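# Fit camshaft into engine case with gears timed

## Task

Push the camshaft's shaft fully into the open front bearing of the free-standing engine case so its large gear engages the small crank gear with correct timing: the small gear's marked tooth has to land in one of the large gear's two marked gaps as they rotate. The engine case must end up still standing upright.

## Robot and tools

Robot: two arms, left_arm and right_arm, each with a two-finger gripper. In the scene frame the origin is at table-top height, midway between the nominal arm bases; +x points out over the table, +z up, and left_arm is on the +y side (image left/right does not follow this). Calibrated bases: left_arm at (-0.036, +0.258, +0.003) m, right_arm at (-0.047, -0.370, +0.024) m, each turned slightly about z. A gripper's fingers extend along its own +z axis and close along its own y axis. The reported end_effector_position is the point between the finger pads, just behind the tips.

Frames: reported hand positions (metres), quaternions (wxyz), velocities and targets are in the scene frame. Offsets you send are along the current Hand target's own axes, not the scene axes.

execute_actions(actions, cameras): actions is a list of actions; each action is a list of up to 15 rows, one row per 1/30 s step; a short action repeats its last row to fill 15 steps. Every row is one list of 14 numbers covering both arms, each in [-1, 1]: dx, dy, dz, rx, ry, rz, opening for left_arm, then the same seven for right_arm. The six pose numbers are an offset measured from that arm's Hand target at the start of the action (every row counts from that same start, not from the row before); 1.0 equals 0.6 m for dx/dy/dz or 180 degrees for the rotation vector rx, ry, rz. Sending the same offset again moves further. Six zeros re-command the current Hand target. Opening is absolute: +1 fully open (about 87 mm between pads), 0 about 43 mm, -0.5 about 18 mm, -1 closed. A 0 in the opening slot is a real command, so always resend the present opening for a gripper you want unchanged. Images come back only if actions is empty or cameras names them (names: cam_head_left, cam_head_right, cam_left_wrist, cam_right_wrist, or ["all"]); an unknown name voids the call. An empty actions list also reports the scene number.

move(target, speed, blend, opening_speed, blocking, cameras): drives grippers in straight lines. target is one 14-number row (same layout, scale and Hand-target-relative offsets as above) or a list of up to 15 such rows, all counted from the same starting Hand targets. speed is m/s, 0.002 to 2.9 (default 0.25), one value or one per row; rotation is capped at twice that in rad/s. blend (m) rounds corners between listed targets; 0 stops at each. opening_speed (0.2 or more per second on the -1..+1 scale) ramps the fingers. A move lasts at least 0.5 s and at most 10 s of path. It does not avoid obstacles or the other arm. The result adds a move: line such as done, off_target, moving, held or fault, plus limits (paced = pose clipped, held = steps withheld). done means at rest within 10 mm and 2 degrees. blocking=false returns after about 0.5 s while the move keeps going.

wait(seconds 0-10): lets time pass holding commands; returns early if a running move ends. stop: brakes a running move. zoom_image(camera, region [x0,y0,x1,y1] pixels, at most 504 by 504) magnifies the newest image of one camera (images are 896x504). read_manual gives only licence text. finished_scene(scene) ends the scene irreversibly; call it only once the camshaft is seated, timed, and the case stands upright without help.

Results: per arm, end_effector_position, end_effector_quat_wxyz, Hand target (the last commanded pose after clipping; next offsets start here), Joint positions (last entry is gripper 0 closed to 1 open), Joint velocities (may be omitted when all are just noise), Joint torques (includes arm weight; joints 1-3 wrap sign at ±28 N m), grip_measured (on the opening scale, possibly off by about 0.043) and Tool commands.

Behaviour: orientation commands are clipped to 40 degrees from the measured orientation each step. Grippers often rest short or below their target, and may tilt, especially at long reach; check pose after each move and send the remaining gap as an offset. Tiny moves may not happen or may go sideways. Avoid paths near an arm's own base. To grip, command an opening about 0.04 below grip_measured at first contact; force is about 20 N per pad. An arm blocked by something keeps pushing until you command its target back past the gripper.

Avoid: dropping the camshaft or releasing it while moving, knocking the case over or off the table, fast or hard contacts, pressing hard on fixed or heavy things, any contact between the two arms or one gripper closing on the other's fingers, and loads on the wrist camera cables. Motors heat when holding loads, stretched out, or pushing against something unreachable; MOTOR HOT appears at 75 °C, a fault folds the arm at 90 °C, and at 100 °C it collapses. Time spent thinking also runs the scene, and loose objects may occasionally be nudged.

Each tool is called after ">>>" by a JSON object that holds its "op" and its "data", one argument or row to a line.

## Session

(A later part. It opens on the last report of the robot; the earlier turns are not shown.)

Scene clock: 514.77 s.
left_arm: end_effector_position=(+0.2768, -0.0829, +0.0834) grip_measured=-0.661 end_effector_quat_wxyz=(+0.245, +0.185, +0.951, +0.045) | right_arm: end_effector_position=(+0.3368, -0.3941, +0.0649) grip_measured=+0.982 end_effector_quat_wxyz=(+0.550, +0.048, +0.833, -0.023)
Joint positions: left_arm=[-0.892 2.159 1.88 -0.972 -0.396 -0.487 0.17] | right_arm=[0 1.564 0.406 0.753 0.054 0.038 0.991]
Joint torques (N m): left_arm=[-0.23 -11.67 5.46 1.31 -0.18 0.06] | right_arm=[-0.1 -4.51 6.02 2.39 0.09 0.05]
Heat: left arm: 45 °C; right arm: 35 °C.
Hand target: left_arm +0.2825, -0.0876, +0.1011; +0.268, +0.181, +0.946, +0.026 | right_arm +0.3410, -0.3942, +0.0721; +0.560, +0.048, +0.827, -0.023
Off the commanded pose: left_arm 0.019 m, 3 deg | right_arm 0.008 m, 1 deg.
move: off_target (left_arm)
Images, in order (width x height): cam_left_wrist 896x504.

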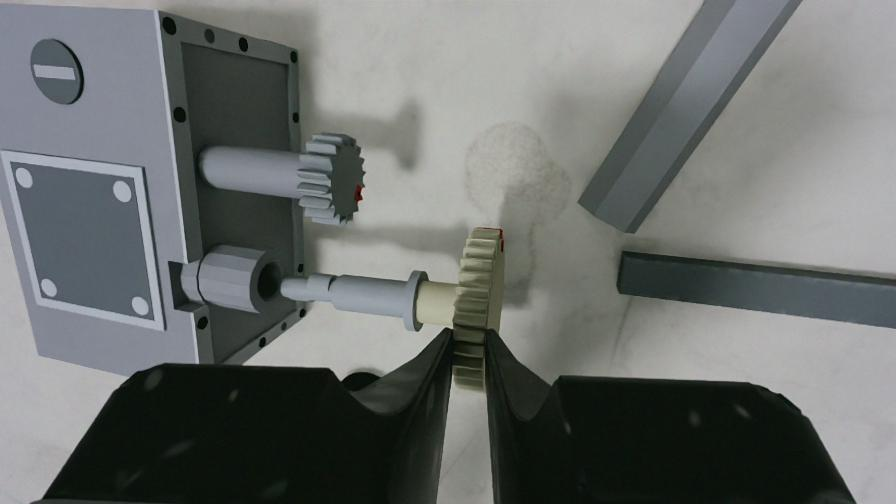

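>>> {"op": "move", "data": {
  "target": [
    [-0.0025,0.017,0.003,0,0,0,-0.8,0,0,0,0,0,0,1]
  ],
  "speed": 0.04,
  "cameras": ["cam_left_wrist"]
}}

>>> {"op": "zoom_image", "data": {
  "camera": "cam_left_wrist",
  "region": [190, 140, 520, 400]
}}

Scene clock: 524.67 s.
left_arm: end_effector_position=(+0.2781, -0.0809, +0.0805) grip_measured=-0.661 end_effector_quat_wxyz=(+0.241, +0.188, +0.951, +0.037) | right_arm: end_effector_position=(+0.3368, -0.3941, +0.0649) grip_measured=+0.982 end_effector_quat_wxyz=(+0.550, +0.048, +0.833, -0.023)
Joint positions: left_arm=[-0.88 2.148 1.854 -0.947 -0.373 -0.471 0.17] | right_arm=[0 1.564 0.406 0.753 0.054 0.038 0.991]
Joint torques (N m): left_arm=[0.53 -12.25 5.29 1.26 -0.33 0.11] | right_arm=[-0.13 -4.38 6.15 2.42 0.1 0.05]
Heat: left arm: 45 °C; right arm: 35 °C.
Hand target: left_arm +0.2879, -0.0789, +0.1019; +0.268, +0.181, +0.946, +0.026 | right_arm +0.3410, -0.3942, +0.0721; +0.560, +0.048, +0.827, -0.023
Off the commanded pose: left_arm 0.024 m, 3 deg | right_arm 0.008 m, 1 deg.
move: off_target (left_arm)
Images, in order (width x height): cam_left_wrist 896x504.

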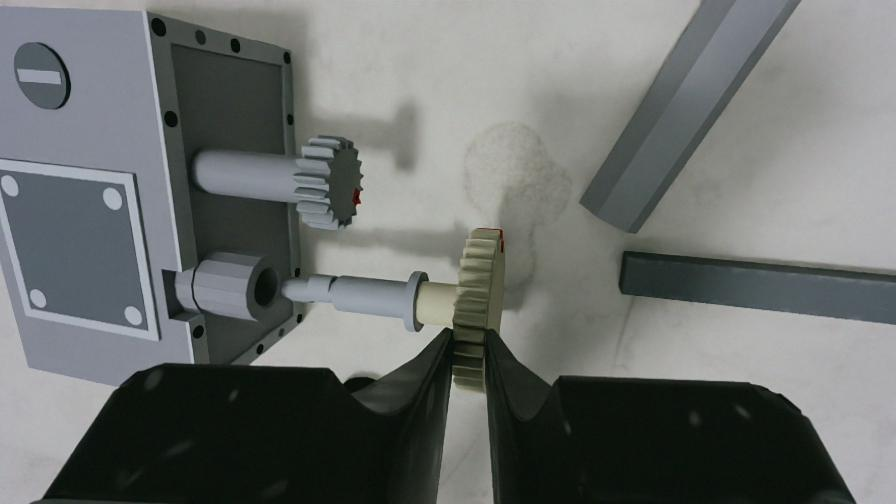

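Scaled by 1.527 from the camera's 896x504 image, which has a finer 1280x720 frame.

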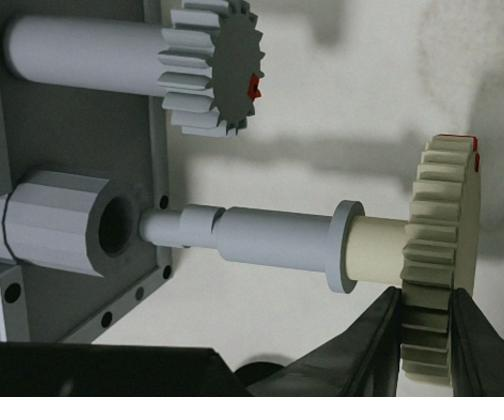

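>>> {"op": "move", "data": {
  "target": [
    [0,-0.017,-0.003,0,0,0,-0.8,0,0,0,0,0,0,1],
    [-0.006,-0.017,-0.009,-0.02,0,0,-0.8,0,0,0,0,0,0,1]
  ],
  "speed": 0.06,
  "cameras": ["cam_left_wrist"]
}}

>>> {"op": "zoom_image", "data": {
  "camera": "cam_left_wrist",
  "region": [190, 140, 520, 400]
}}

Scene clock: 535.53 s.
left_arm: end_effector_position=(+0.2809, -0.0864, +0.0995) grip_measured=-0.661 end_effector_quat_wxyz=(+0.260, +0.176, +0.948, +0.052) | right_arm: end_effector_position=(+0.3368, -0.3941, +0.0649) grip_measured=+0.982 end_effector_quat_wxyz=(+0.550, +0.048, +0.833, -0.023)
Joint positions: left_arm=[-0.902 2.17 1.953 -1.024 -0.432 -0.504 0.17] | right_arm=[0 1.564 0.406 0.753 0.054 0.038 0.991]
Joint torques (N m): left_arm=[-0.9 -8.47 7.91 0.97 -0.44 -0.08] | right_arm=[-0.08 -4.46 6.04 2.41 0.1 0.06]
Heat: left arm: 46 °C; right arm: 35 °C.
Hand target: left_arm +0.2846, -0.0892, +0.1066; +0.273, +0.173, +0.945, +0.056 | right_arm +0.3410, -0.3942, +0.0721; +0.560, +0.048, +0.827, -0.023
Off the commanded pose: left_arm 0.009 m, 2 deg | right_arm 0.008 m, 1 deg.
move: done
Images, in order (width x height): cam_left_wrist 896x504.

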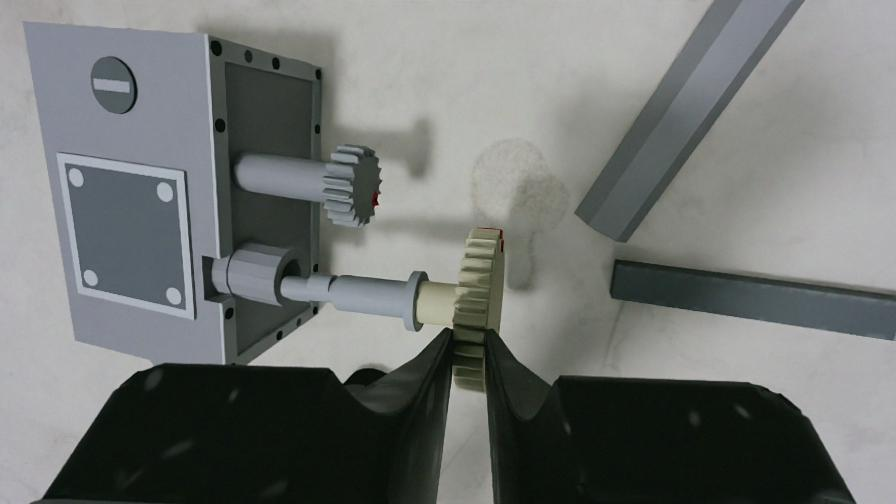

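Scaled by 1.527 from the camera's 896x504 image, which has a finer 1280x720 frame.

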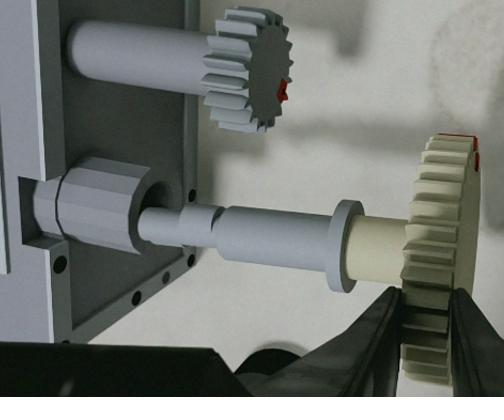

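>>> {"op": "move", "data": {
  "target": [
    [0.007,-0.003,0.012,0,0,0,-0.8,0,0,0,0,0,0,1]
  ],
  "speed": 0.06,
  "cameras": ["cam_left_wrist"]
}}

>>> {"op": "zoom_image", "data": {
  "camera": "cam_left_wrist",
  "region": [190, 140, 520, 400]
}}

Scene clock: 554.43 s.
left_arm: end_effector_position=(+0.2809, -0.0863, +0.0995) grip_measured=-0.661 end_effector_quat_wxyz=(+0.260, +0.176, +0.948, +0.052) | right_arm: end_effector_position=(+0.3368, -0.3941, +0.0649) grip_measured=+0.982 end_effector_quat_wxyz=(+0.550, +0.048, +0.833, -0.023)
Joint positions: left_arm=[-0.902 2.17 1.953 -1.024 -0.432 -0.506 0.17] | right_arm=[0 1.564 0.406 0.753 0.054 0.038 0.991]
Joint torques (N m): left_arm=[-0.91 -8.38 5.3 1.28 -0.46 -0.07] | right_arm=[-0.12 -4.36 6.12 2.41 0.1 0.06]
Heat: left arm: 43 °C; right arm: 35 °C.
Hand target: left_arm +0.2846, -0.0894, +0.0981; +0.273, +0.173, +0.945, +0.056 | right_arm +0.3410, -0.3942, +0.0721; +0.560, +0.048, +0.827, -0.023
Off the commanded pose: left_arm 0.005 m, 2 deg | right_arm 0.008 m, 1 deg.
move: done
Images, in order (width x height): cam_left_wrist 896x504.

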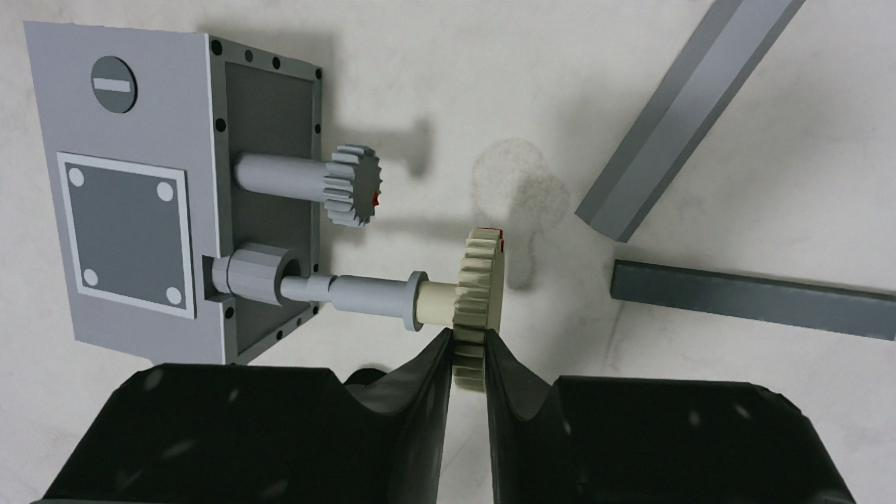

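Scaled by 1.527 from the camera's 896x504 image, which has a finer 1280x720 frame.

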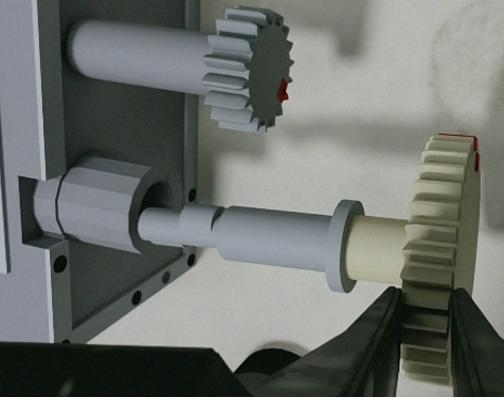

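>>> {"op": "move", "data": {
  "target": [
    [-0.0098,-0.0133,-0.0155,0,0,0,-0.8,0,0,0,0,0,0,1]
  ],
  "speed": 0.03,
  "cameras": ["cam_left_wrist"]
}}

>>> {"op": "zoom_image", "data": {
  "camera": "cam_left_wrist",
  "region": [190, 140, 520, 400]
}}

Scene clock: 567.07 s.
left_arm: end_effector_position=(+0.2786, -0.0969, +0.1012) grip_measured=-0.661 end_effector_quat_wxyz=(+0.261, +0.176, +0.948, +0.051) | right_arm: end_effector_position=(+0.3368, -0.3941, +0.0649) grip_measured=+0.982 end_effector_quat_wxyz=(+0.550, +0.048, +0.833, -0.023)
Joint positions: left_arm=[-0.92 2.204 2.015 -1.056 -0.438 -0.523 0.17] | right_arm=[0 1.564 0.406 0.753 0.054 0.038 0.991]
Joint torques (N m): left_arm=[-0.88 -8.62 7.66 0.97 -0.46 -0.05] | right_arm=[-0.13 -4.51 6.06 2.42 0.09 0.07]
Heat: left arm: 42 °C; right arm: 35 °C.
Hand target: left_arm +0.2819, -0.0991, +0.1074; +0.273, +0.173, +0.945, +0.056 | right_arm +0.3410, -0.3942, +0.0721; +0.560, +0.048, +0.827, -0.023
Off the commanded pose: left_arm 0.007 m, 2 deg | right_arm 0.008 m, 1 deg.
move: done
Images, in order (width x height): cam_left_wrist 896x504.

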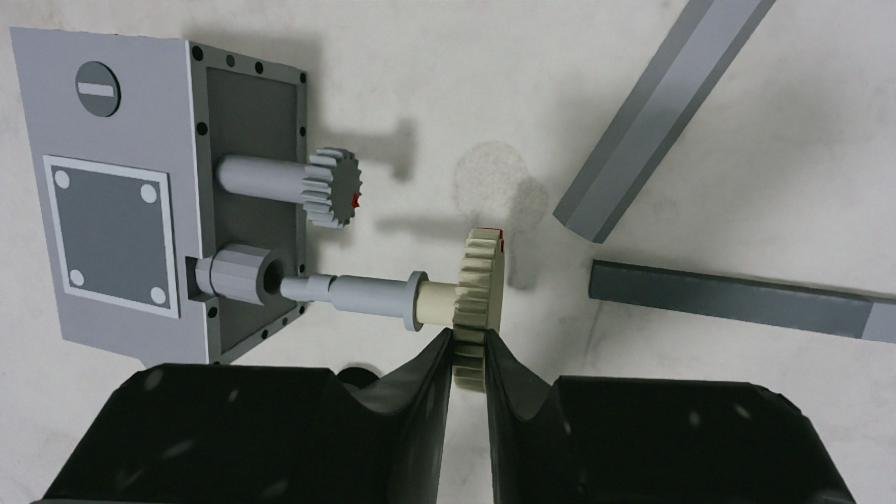

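Scaled by 1.527 from the camera's 896x504 image, which has a finer 1280x720 frame.

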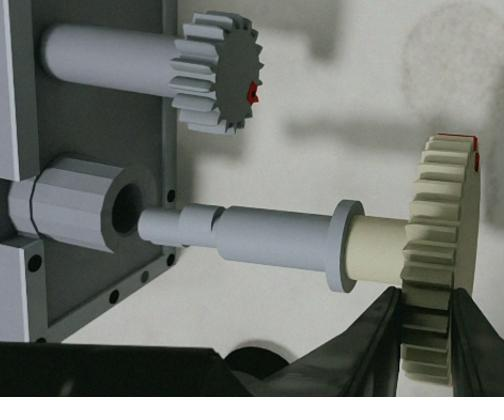

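>>> {"op": "move", "data": {
  "target": [
    [0.0099,-0.004,0.017,0,0,0,-0.8,0,0,0,0,0,0,1]
  ],
  "speed": 0.15,
  "cameras": ["cam_left_wrist"]
}}

>>> {"op": "zoom_image", "data": {
  "camera": "cam_left_wrist",
  "region": [190, 140, 520, 400]
}}

Scene clock: 574.23 s.
left_arm: end_effector_position=(+0.2773, -0.0949, +0.0955) grip_measured=-0.661 end_effector_quat_wxyz=(+0.258, +0.177, +0.948, +0.055) | right_arm: end_effector_position=(+0.3368, -0.3941, +0.0649) grip_measured=+0.982 end_effector_quat_wxyz=(+0.550, +0.048, +0.833, -0.023)
Joint positions: left_arm=[-0.92 2.204 1.994 -1.046 -0.439 -0.524 0.17] | right_arm=[0 1.564 0.406 0.753 0.054 0.038 0.991]
Joint torques (N m): left_arm=[-0.85 -8.69 5.41 1.3 -0.46 -0.06] | right_arm=[-0.09 -4.49 6.05 2.41 0.11 0.05]
Heat: left arm: 42 °C; right arm: 35 °C.
Hand target: left_arm +0.2820, -0.0991, +0.0953; +0.273, +0.173, +0.945, +0.056 | right_arm +0.3410, -0.3942, +0.0721; +0.560, +0.048, +0.827, -0.023
Off the commanded pose: left_arm 0.006 m, 2 deg | right_arm 0.008 m, 1 deg.
move: done
Images, in order (width x height): cam_left_wrist 896x504.

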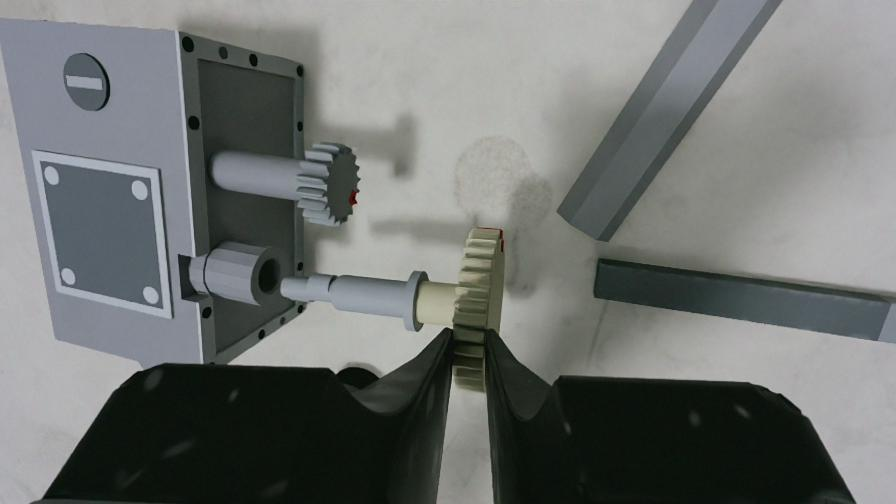

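Scaled by 1.527 from the camera's 896x504 image, which has a finer 1280x720 frame.

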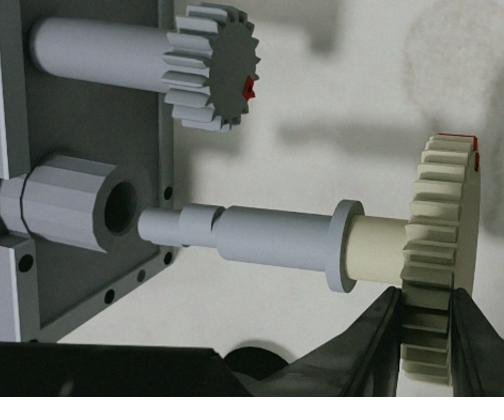

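>>> {"op": "move", "data": {
  "target": [
    [-0.007,0.0213,-0.0023,0,0,0,-0.8,0,0,0,0,0,0,1]
  ],
  "speed": 0.05,
  "cameras": ["cam_left_wrist"]
}}

>>> {"op": "zoom_image", "data": {
  "camera": "cam_left_wrist",
  "region": [190, 140, 520, 400]
}}

Scene clock: 581.87 s.
left_arm: end_effector_position=(+0.2803, -0.0875, +0.0899) grip_measured=-0.661 end_effector_quat_wxyz=(+0.252, +0.177, +0.949, +0.063) | right_arm: end_effector_position=(+0.3368, -0.3941, +0.0649) grip_measured=+0.982 end_effector_quat_wxyz=(+0.550, +0.048, +0.833, -0.023)
Joint positions: left_arm=[-0.906 2.204 1.974 -1.04 -0.439 -0.512 0.17] | right_arm=[0 1.564 0.406 0.753 0.054 0.038 0.991]
Joint torques (N m): left_arm=[-0.08 -10.69 5.37 1.27 -0.37 0.05] | right_arm=[-0.16 -4.44 6.11 2.41 0.11 0.07]
Heat: left arm: 42 °C; right arm: 35 °C.
Hand target: left_arm +0.2883, -0.0887, +0.1012; +0.273, +0.173, +0.945, +0.056 | right_arm +0.3410, -0.3942, +0.0721; +0.560, +0.048, +0.827, -0.023
Off the commanded pose: left_arm 0.014 m, 3 deg | right_arm 0.008 m, 1 deg.
move: off_target (left_arm)
Images, in order (width x height): cam_left_wrist 896x504.

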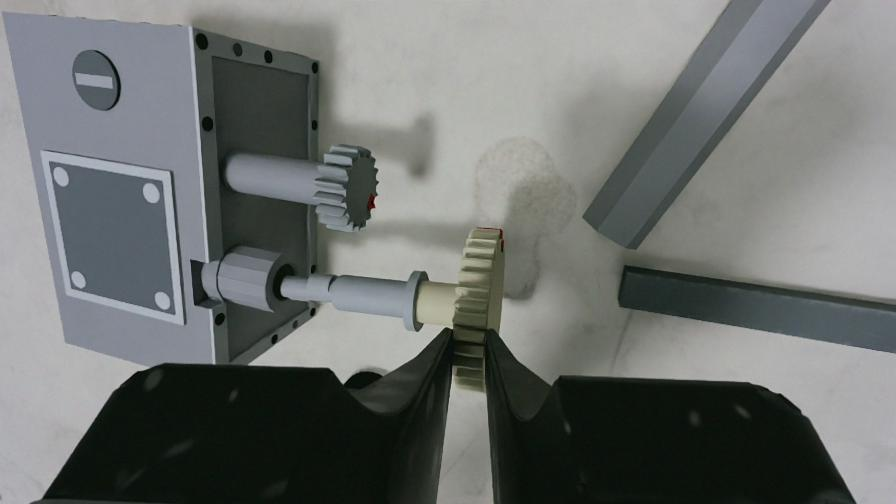

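Scaled by 1.527 from the camera's 896x504 image, which has a finer 1280x720 frame.

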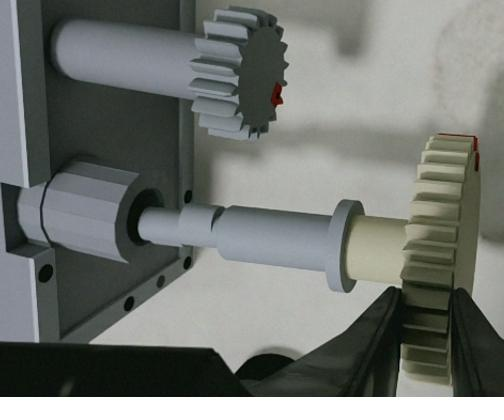

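>>> {"op": "move", "data": {
  "target": [
    [-0.005,0.01,0.002,0,0,0,-0.8,0,0,0,0,0,0,1]
  ],
  "speed": 0.05,
  "cameras": ["cam_left_wrist"]
}}

>>> {"op": "zoom_image", "data": {
  "camera": "cam_left_wrist",
  "region": [190, 140, 520, 400]
}}

Scene clock: 592.67 s.
left_arm: end_effector_position=(+0.2859, -0.0833, +0.0902) grip_measured=-0.661 end_effector_quat_wxyz=(+0.253, +0.178, +0.949, +0.065) | right_arm: end_effector_position=(+0.3368, -0.3941, +0.0649) grip_measured=+0.982 end_effector_quat_wxyz=(+0.550, +0.048, +0.833, -0.023)
Joint positions: left_arm=[-0.892 2.204 1.974 -1.036 -0.439 -0.497 0.17] | right_arm=[0 1.564 0.406 0.753 0.054 0.038 0.991]
Joint torques (N m): left_arm=[0.17 -11.15 5.05 1.28 -0.33 0.07] | right_arm=[-0.06 -4.45 6 2.4 0.1 0.05]
Heat: left arm: 42 °C; right arm: 35 °C.
Hand target: left_arm +0.2932, -0.0840, +0.1028; +0.273, +0.173, +0.945, +0.056 | right_arm +0.3410, -0.3942, +0.0721; +0.560, +0.048, +0.827, -0.023
Off the commanded pose: left_arm 0.015 m, 3 deg | right_arm 0.008 m, 1 deg.
move: off_target (left_arm)
Images, in order (width x height): cam_left_wrist 896x504.

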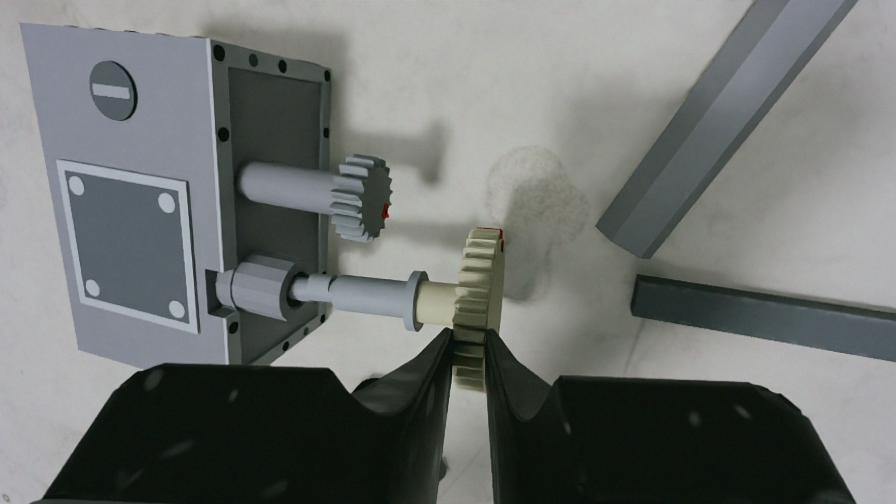

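Scaled by 1.527 from the camera's 896x504 image, which has a finer 1280x720 frame.

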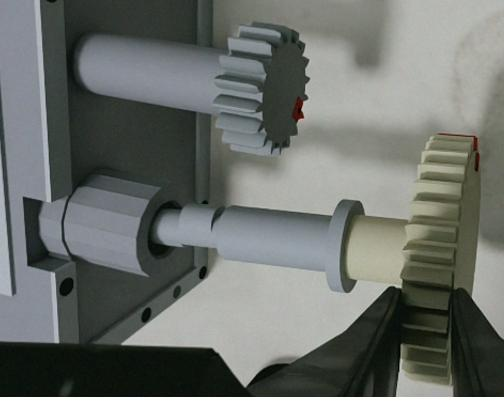

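>>> {"op": "move", "data": {
  "target": [
    [0.001,0.0135,0.001,0,0,0,-0.8,0,0,0,0,0,0,1]
  ],
  "speed": 0.05,
  "cameras": ["cam_left_wrist"]
}}

>>> {"op": "zoom_image", "data": {
  "camera": "cam_left_wrist",
  "region": [190, 140, 520, 400]
}}

Scene clock: 597.50 s.
left_arm: end_effector_position=(+0.2880, -0.0752, +0.0842) grip_measured=-0.665 end_effector_quat_wxyz=(+0.249, +0.181, +0.949, +0.071) | right_arm: end_effector_position=(+0.3368, -0.3941, +0.0649) grip_measured=+0.982 end_effector_quat_wxyz=(+0.550, +0.048, +0.833, -0.023)
Joint positions: left_arm=[-0.879 2.194 1.934 -1.014 -0.439 -0.48 0.168] | right_arm=[0 1.564 0.406 0.753 0.054 0.038 0.991]
Joint torques (N m): left_arm=[0.28 -12.26 5.16 1.25 -0.27 0.04] | right_arm=[-0.12 -4.49 6.08 2.39 0.11 0.07]
Heat: left arm: 43 °C; right arm: 35 °C.
Hand target: left_arm +0.2954, -0.0763, +0.1037; +0.273, +0.172, +0.945, +0.056 | right_arm +0.3410, -0.3942, +0.0721; +0.560, +0.048, +0.827, -0.023
Off the commanded pose: left_arm 0.021 m, 3 deg | right_arm 0.008 m, 1 deg.
move: off_target (left_arm)
Images, in order (width x height): cam_left_wrist 896x504.

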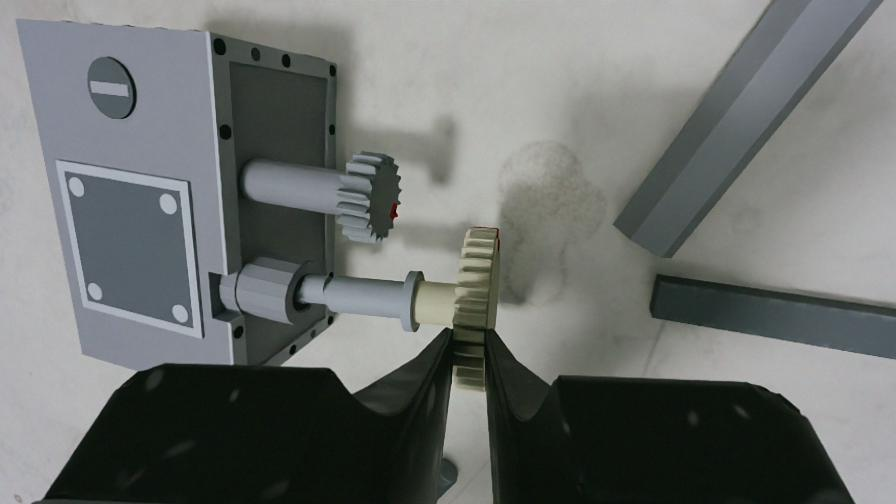

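Scaled by 1.527 from the camera's 896x504 image, which has a finer 1280x720 frame.

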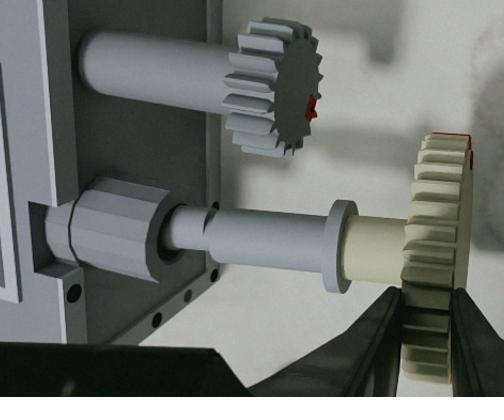

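>>> {"op": "move", "data": {
  "target": [
    [-0.002,0.017,-0.008,0,0,0,-0.8,0,0,0,0,0,0,1]
  ],
  "speed": 0.05,
  "cameras": ["cam_left_wrist"]
}}

>>> {"op": "zoom_image", "data": {
  "camera": "cam_left_wrist",
  "region": [190, 140, 520, 400]
}}

Scene clock: 602.57 s.
left_arm: end_effector_position=(+0.2908, -0.0656, +0.0890) grip_measured=-0.664 end_effector_quat_wxyz=(+0.249, +0.179, +0.949, +0.073) | right_arm: end_effector_position=(+0.3368, -0.3941, +0.0649) grip_measured=+0.982 end_effector_quat_wxyz=(+0.550, +0.048, +0.833, -0.023)
Joint positions: left_arm=[-0.862 2.168 1.91 -1.012 -0.437 -0.466 0.168] | right_arm=[0 1.564 0.406 0.753 0.054 0.038 0.991]
Joint torques (N m): left_arm=[0.03 -12.4 5.35 1.21 -0.23 0.06] | right_arm=[-0.08 -4.46 6.12 2.4 0.13 0.05]
Heat: left arm: 45 °C; right arm: 35 °C.
Hand target: left_arm +0.2968, -0.0673, +0.1103; +0.273, +0.173, +0.945, +0.056 | right_arm +0.3410, -0.3942, +0.0721; +0.560, +0.048, +0.827, -0.023
Off the commanded pose: left_arm 0.022 m, 4 deg | right_arm 0.008 m, 1 deg.
move: off_target (left_arm)
Images, in order (width x height): cam_left_wrist 896x504.

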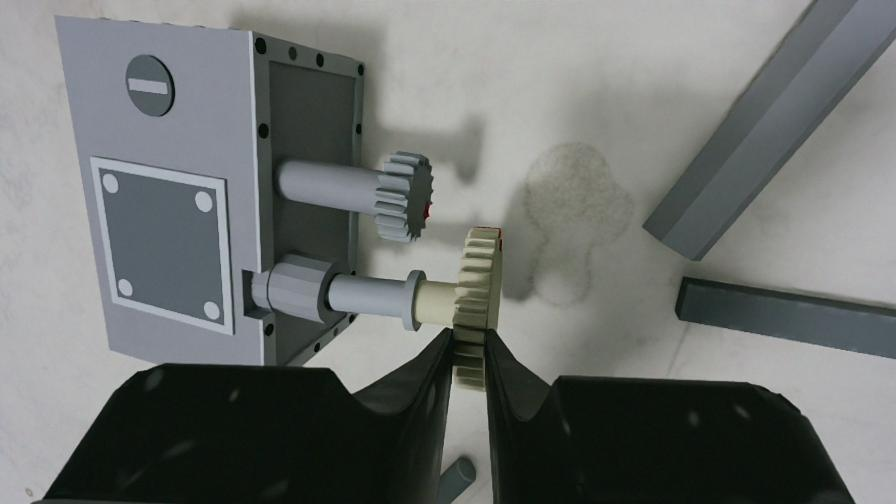

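Scaled by 1.527 from the camera's 896x504 image, which has a finer 1280x720 frame.

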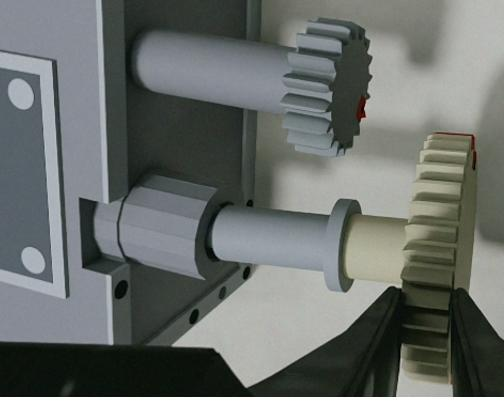

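>>> {"op": "move", "data": {
  "target": [
    [0.001,0.012,-0.002,0,0,0,-0.8,0,0,0,0,0,0,1]
  ],
  "speed": 0.05,
  "cameras": ["cam_left_wrist"]
}}

>>> {"op": "zoom_image", "data": {
  "camera": "cam_left_wrist",
  "region": [190, 140, 520, 400]
}}

Scene clock: 610.20 s.
left_arm: end_effector_position=(+0.2913, -0.0605, +0.0903) grip_measured=-0.663 end_effector_quat_wxyz=(+0.248, +0.180, +0.949, +0.071) | right_arm: end_effector_position=(+0.3368, -0.3941, +0.0649) grip_measured=+0.982 end_effector_quat_wxyz=(+0.550, +0.048, +0.833, -0.023)
Joint positions: left_arm=[-0.852 2.147 1.883 -0.999 -0.429 -0.454 0.169] | right_arm=[0 1.564 0.406 0.753 0.054 0.038 0.991]
Joint torques (N m): left_arm=[0.17 -12.44 5.37 1.19 -0.26 0.06] | right_arm=[-0.13 -4.42 6.08 2.41 0.09 0.05]
Heat: left arm: 47 °C; right arm: 35 °C.
Hand target: left_arm +0.2979, -0.0603, +0.1125; +0.273, +0.173, +0.945, +0.056 | right_arm +0.3410, -0.3942, +0.0721; +0.560, +0.048, +0.827, -0.023
Off the commanded pose: left_arm 0.023 m, 3 deg | right_arm 0.008 m, 1 deg.
move: off_target (left_arm)
Images, in order (width x height): cam_left_wrist 896x504.

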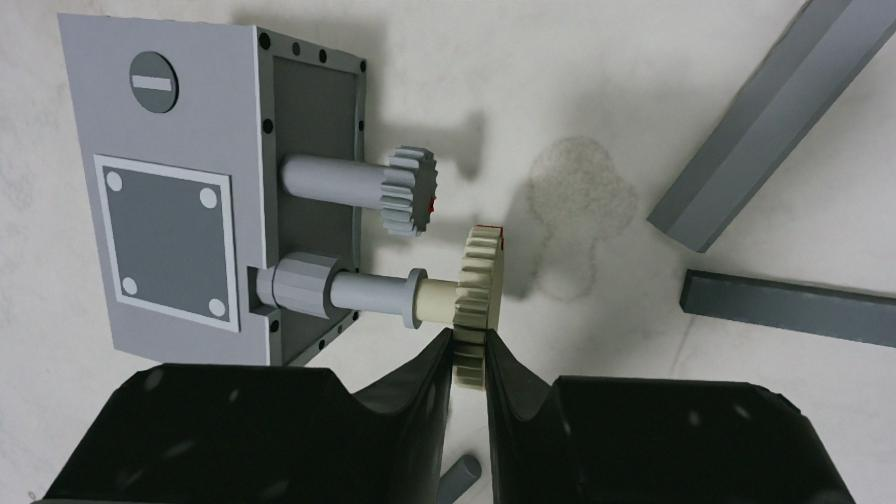

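Scaled by 1.527 from the camera's 896x504 image, which has a finer 1280x720 frame.

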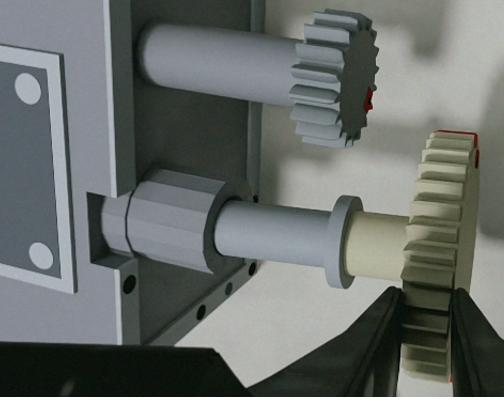

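>>> {"op": "zoom_image", "data": {
  "camera": "cam_left_wrist",
  "region": [270, 230, 440, 340]
}}

Scaled by 2.965 from the camera's 896x504 image, which has a finer 1280x720 frame.

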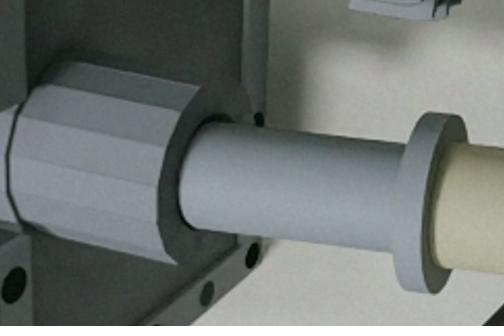

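>>> {"op": "move", "data": {
  "target": [
    [-0.003,0.002,-0.007,0,0,0,-0.8,0,0,0,0,0,0,1],
    [-0.006,0.006,-0.014,0,0,0,-0.8,0,0,0,0,0,0,1]
  ],
  "speed": 0.02,
  "cameras": ["cam_left_wrist"]
}}

>>> {"op": "zoom_image", "data": {
  "camera": "cam_left_wrist",
  "region": [270, 230, 440, 340]
}}

Scene clock: 644.53 s.
left_arm: end_effector_position=(+0.2908, -0.0613, +0.0928) grip_measured=-0.661 end_effector_quat_wxyz=(+0.249, +0.180, +0.949, +0.067) | right_arm: end_effector_position=(+0.3368, -0.3941, +0.0649) grip_measured=+0.982 end_effector_quat_wxyz=(+0.550, +0.048, +0.833, -0.023)
Joint positions: left_arm=[-0.852 2.141 1.883 -0.999 -0.423 -0.454 0.169] | right_arm=[0 1.564 0.406 0.753 0.054 0.038 0.991]
Joint torques (N m): left_arm=[0.32 -12.62 7.32 0.9 -0.31 0.08] | right_arm=[-0.09 -4.44 6.11 2.4 0.1 0.06]
Heat: left arm: 47 °C; right arm: 36 °C.
Hand target: left_arm +0.2972, -0.0583, +0.1222; +0.273, +0.172, +0.945, +0.056 | right_arm +0.3410, -0.3942, +0.0721; +0.560, +0.048, +0.827, -0.023
Off the commanded pose: left_arm 0.030 m, 3 deg | right_arm 0.008 m, 1 deg.
move: off_target (left_arm)
Images, in order (width x height): cam_left_wrist 896x504.

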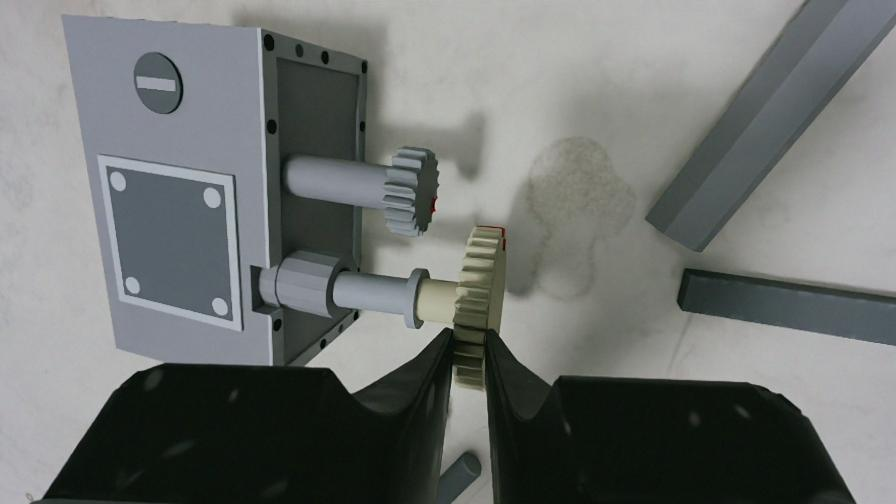

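Scaled by 2.965 from the camera's 896x504 image, which has a finer 1280x720 frame.

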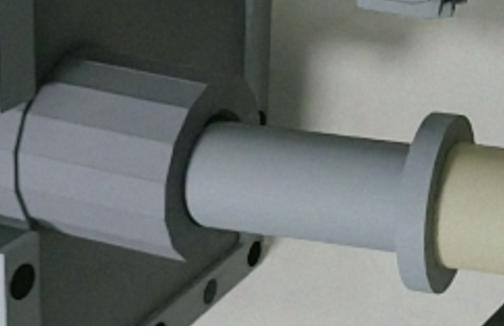

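>>> {"op": "move", "data": {
  "target": [
    [0.0036,0.002,-0.002,0.011,-0.0038,0.0188,-0.8,0,0,0,0,0,0,1]
  ],
  "speed": 0.03,
  "cameras": ["cam_left_wrist"]
}}

>>> {"op": "zoom_image", "data": {
  "camera": "cam_left_wrist",
  "region": [270, 230, 440, 340]
}}

Scene clock: 664.37 s.
left_arm: end_effector_position=(+0.2867, -0.0570, +0.0975) grip_measured=-0.657 end_effector_quat_wxyz=(+0.243, +0.213, +0.944, +0.060) | right_arm: end_effector_position=(+0.3368, -0.3941, +0.0649) grip_measured=+0.982 end_effector_quat_wxyz=(+0.550, +0.048, +0.833, -0.023)
Joint positions: left_arm=[-0.848 2.106 1.85 -0.987 -0.394 -0.382 0.172] | right_arm=[0 1.564 0.406 0.753 0.054 0.038 0.991]
Joint torques (N m): left_arm=[0.29 -12.48 5.59 1.27 -0.31 0.11] | right_arm=[-0.1 -4.42 6.04 2.42 0.1 0.04]
Heat: left arm: 49 °C; right arm: 36 °C.
Hand target: left_arm +0.2952, -0.0565, +0.1222; +0.274, +0.205, +0.938, +0.046 | right_arm +0.3410, -0.3942, +0.0721; +0.560, +0.048, +0.827, -0.023
Off the commanded pose: left_arm 0.026 m, 4 deg | right_arm 0.008 m, 1 deg.
move: off_target (left_arm)
Images, in order (width x height): cam_left_wrist 896x504.

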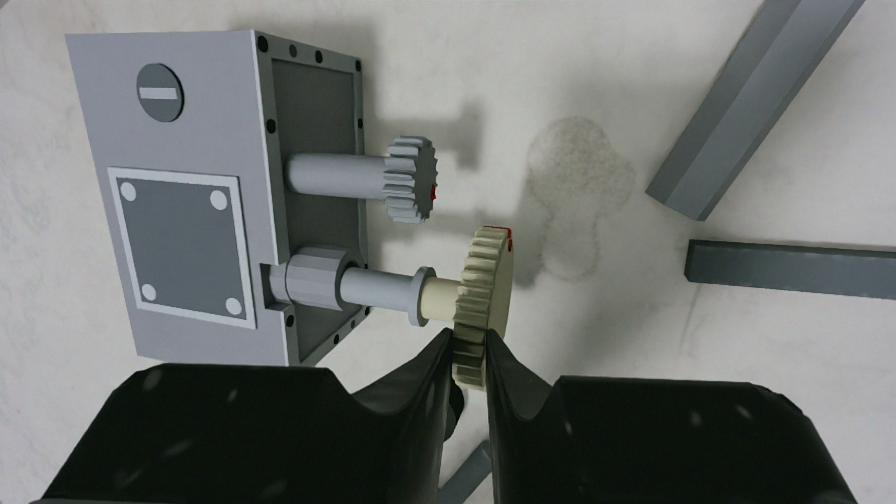

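Scaled by 2.965 from the camera's 896x504 image, which has a finer 1280x720 frame.

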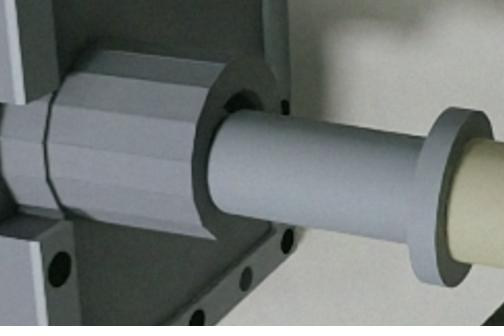

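>>> {"op": "move", "data": {
  "target": [
    [0.004,0.0,0.012,0,0,0,-0.8,0,0,0,0,0,0,1]
  ],
  "speed": 0.05,
  "cameras": ["cam_left_wrist"]
}}

>>> {"op": "zoom_image", "data": {
  "camera": "cam_left_wrist",
  "region": [270, 220, 540, 390]
}}

Scene clock: 672.50 s.
left_arm: end_effector_position=(+0.2889, -0.0553, +0.0942) grip_measured=-0.657 end_effector_quat_wxyz=(+0.246, +0.213, +0.944, +0.059) | right_arm: end_effector_position=(+0.3368, -0.3941, +0.0649) grip_measured=+0.982 end_effector_quat_wxyz=(+0.550, +0.048, +0.833, -0.023)
Joint positions: left_arm=[-0.842 2.1 1.826 -0.961 -0.393 -0.375 0.172] | right_arm=[0 1.564 0.406 0.753 0.054 0.038 0.991]
Joint torques (N m): left_arm=[0.05 -11.86 5.49 1.32 -0.29 0.08] | right_arm=[-0.16 -4.46 6.09 2.41 0.1 0.08]
Heat: left arm: 52 °C; right arm: 36 °C.
Hand target: left_arm +0.2972, -0.0558, +0.1150; +0.274, +0.205, +0.938, +0.046 | right_arm +0.3410, -0.3942, +0.0721; +0.560, +0.048, +0.827, -0.023
Off the commanded pose: left_arm 0.022 m, 4 deg | right_arm 0.008 m, 1 deg.
move: off_target (left_arm)
Images, in order (width x height): cam_left_wrist 896x504.

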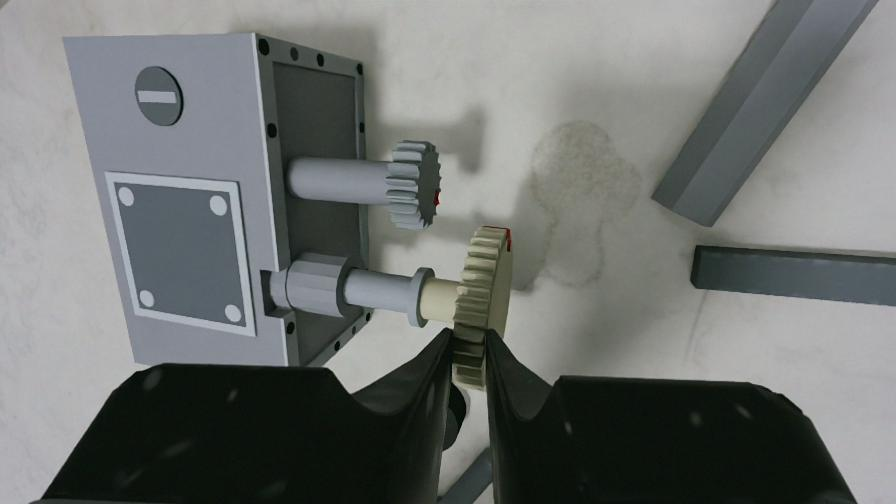

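Scaled by 1.867 from the camera's 896x504 image, which has a finer 1280x720 frame.

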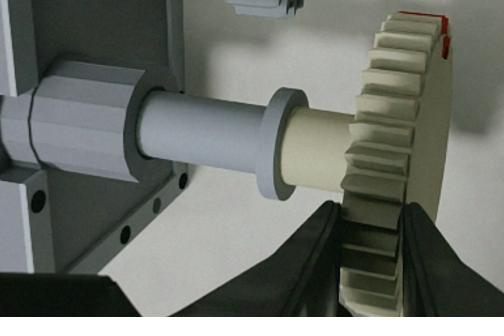

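>>> {"op": "move", "data": {
  "target": [
    [0.004,0.014,0.008,0,0,0,-0.8,0,0,0,0,0,0,1]
  ],
  "speed": 0.04,
  "cameras": ["cam_left_wrist"]
}}

>>> {"op": "zoom_image", "data": {
  "camera": "cam_left_wrist",
  "region": [270, 220, 540, 390]
}}

Scene clock: 684.57 s.
left_arm: end_effector_position=(+0.2933, -0.0472, +0.0932) grip_measured=-0.657 end_effector_quat_wxyz=(+0.250, +0.212, +0.943, +0.059) | right_arm: end_effector_position=(+0.3368, -0.3941, +0.0649) grip_measured=+0.982 end_effector_quat_wxyz=(+0.550, +0.048, +0.833, -0.023)
Joint positions: left_arm=[-0.824 2.078 1.785 -0.929 -0.392 -0.356 0.172] | right_arm=[0 1.564 0.406 0.753 0.054 0.038 0.991]
Joint torques (N m): left_arm=[0.36 -11.48 5.24 1.35 -0.22 0.11] | right_arm=[-0.2 -4.53 6.06 2.4 0.1 0.04]
Heat: left arm: 54 °C; right arm: 36 °C.
Hand target: left_arm +0.3010, -0.0471, +0.1114; +0.274, +0.205, +0.938, +0.046 | right_arm +0.3410, -0.3942, +0.0721; +0.560, +0.048, +0.827, -0.023
Off the commanded pose: left_arm 0.020 m, 3 deg | right_arm 0.008 m, 1 deg.
move: off_target (left_arm)
Images, in order (width x height): cam_left_wrist 896x504.

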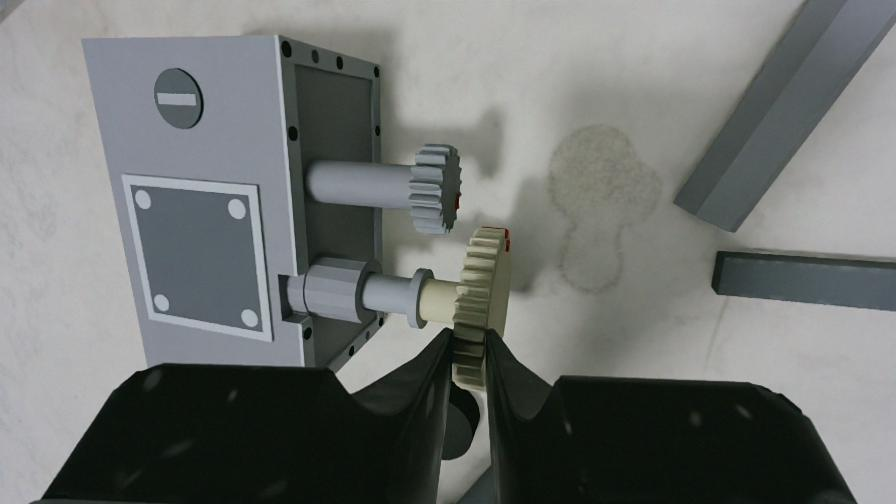

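Scaled by 1.867 from the camera's 896x504 image, which has a finer 1280x720 frame.

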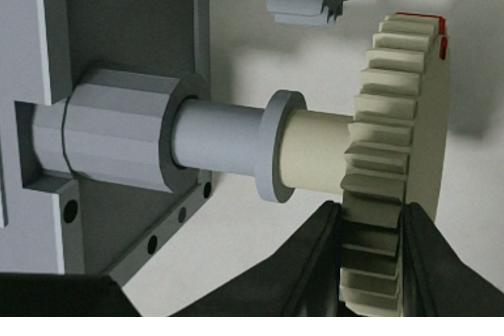

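>>> {"op": "move", "data": {
  "target": [
    [0.003,0.010,0.004,0,0,0,-0.8,0,0,0,0,0,0,1]
  ],
  "speed": 0.04,
  "cameras": ["cam_left_wrist"]
}}

>>> {"op": "zoom_image", "data": {
  "camera": "cam_left_wrist",
  "region": [270, 120, 540, 390]
}}

Scene clock: 690.33 s.
left_arm: end_effector_position=(+0.2957, -0.0424, +0.0934) grip_measured=-0.657 end_effector_quat_wxyz=(+0.252, +0.212, +0.943, +0.056) | right_arm: end_effector_position=(+0.3368, -0.3941, +0.0649) grip_measured=+0.982 end_effector_quat_wxyz=(+0.550, +0.048, +0.833, -0.023)
Joint positions: left_arm=[-0.811 2.06 1.758 -0.908 -0.385 -0.342 0.171] | right_arm=[0 1.564 0.406 0.753 0.054 0.038 0.991]
Joint torques (N m): left_arm=[0.4 -11.18 5.11 1.35 -0.23 0.09] | right_arm=[-0.12 -4.38 6.06 2.39 0.1 0.05]
Heat: left arm: 55 °C; right arm: 36 °C.
Hand target: left_arm +0.3030, -0.0411, +0.1097; +0.274, +0.205, +0.938, +0.046 | right_arm +0.3410, -0.3942, +0.0721; +0.560, +0.048, +0.827, -0.023
Off the commanded pose: left_arm 0.018 m, 3 deg | right_arm 0.008 m, 1 deg.
move: off_target (left_arm)
Images, in order (width x height): cam_left_wrist 896x504.

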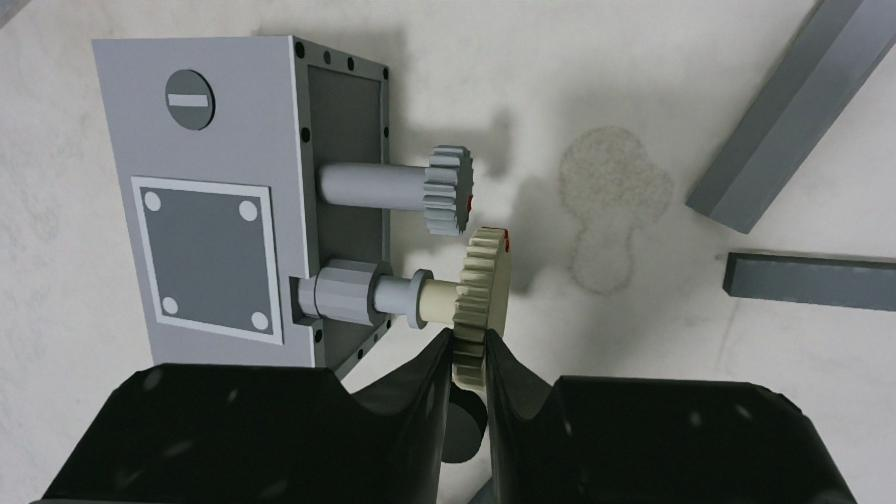

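Scaled by 1.867 from the camera's 896x504 image, which has a finer 1280x720 frame.

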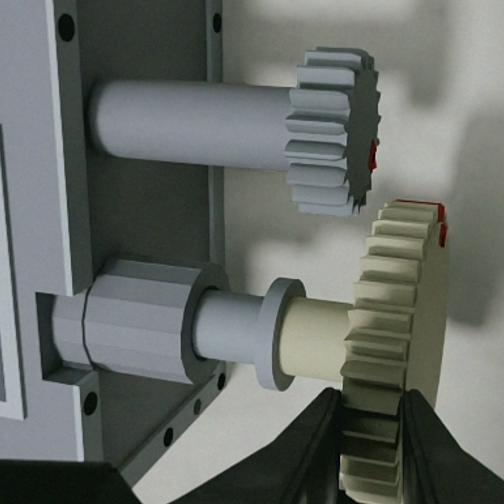

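>>> {"op": "move", "data": {
  "target": [
    [0,0,0,0,0,0,-0.8,-0.155,0.05,-0.12,0,0,0,-1],
    [0,0,0,0,0,0,-0.8,0.029,0.27,-0.228,-0.2135,0.032,0.448,-1]
  ],
  "speed": 0.3,
  "blend": [0.04,0],
  "cameras": ["cam_right_wrist","cam_head_right"]
}}

Scene clock: 713.20 s.
left_arm: end_effector_position=(+0.2957, -0.0424, +0.0934) grip_measured=-0.657 end_effector_quat_wxyz=(+0.252, +0.212, +0.943, +0.056) | right_arm: end_effector_position=(+0.2274, -0.2223, +0.1040) grip_measured=-1.000 end_effector_quat_wxyz=(+0.319, +0.401, +0.686, +0.517)
Joint positions: left_arm=[-0.811 2.06 1.758 -0.908 -0.385 -0.342 0.171] | right_arm=[0.26 1.343 0.011 1.056 -0.26 1.474 0]
Joint torques (N m): left_arm=[0.42 -11.19 5.09 1.35 -0.23 0.09] | right_arm=[0.55 -1.47 3.66 2.86 0.01 0.08]
Heat: left arm: 56 °C; right arm: 36 °C.
Hand target: left_arm +0.3030, -0.0411, +0.1098; +0.274, +0.205, +0.938, +0.046 | right_arm +0.2252, -0.2197, +0.1095; +0.389, +0.390, +0.589, +0.591
Off the commanded pose: left_arm 0.018 m, 3 deg | right_arm 0.006 m, 16 deg.
joint sent to its limit (right arm) — joint 3 (elbow), lower limit, where the elbow is as bent as it goes. The joint targets are off in orientation, not in position.
move: off_target (left_arm, right_arm)
Images, in order (width x height): cam_head_right 896x504, cam_right_wrist 896x504.

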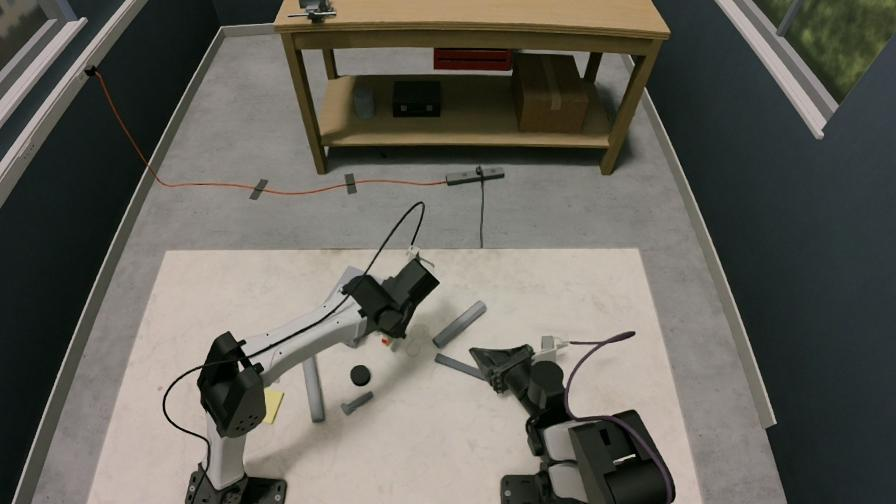

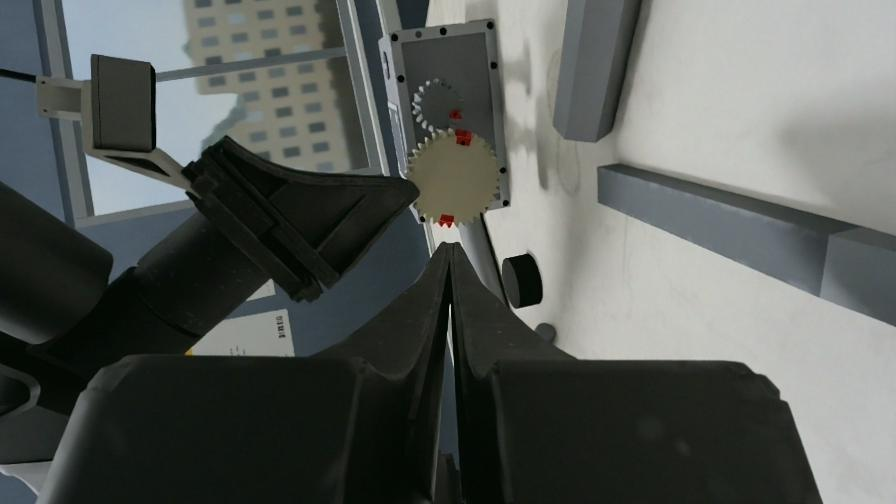

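>>> {"op": "zoom_image", "data": {
  "camera": "cam_right_wrist",
  "region": [380, 60, 520, 240]
}}

Scaled by 2.800 from the camera's 896x504 image, which has a finer 1280x720 frame.

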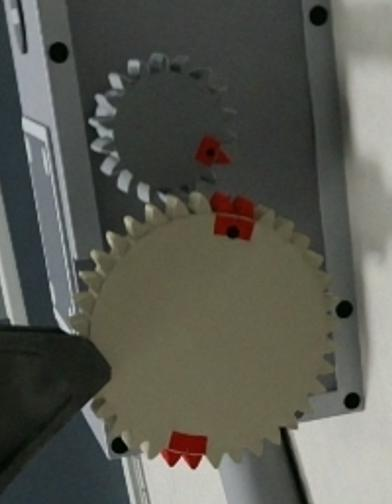

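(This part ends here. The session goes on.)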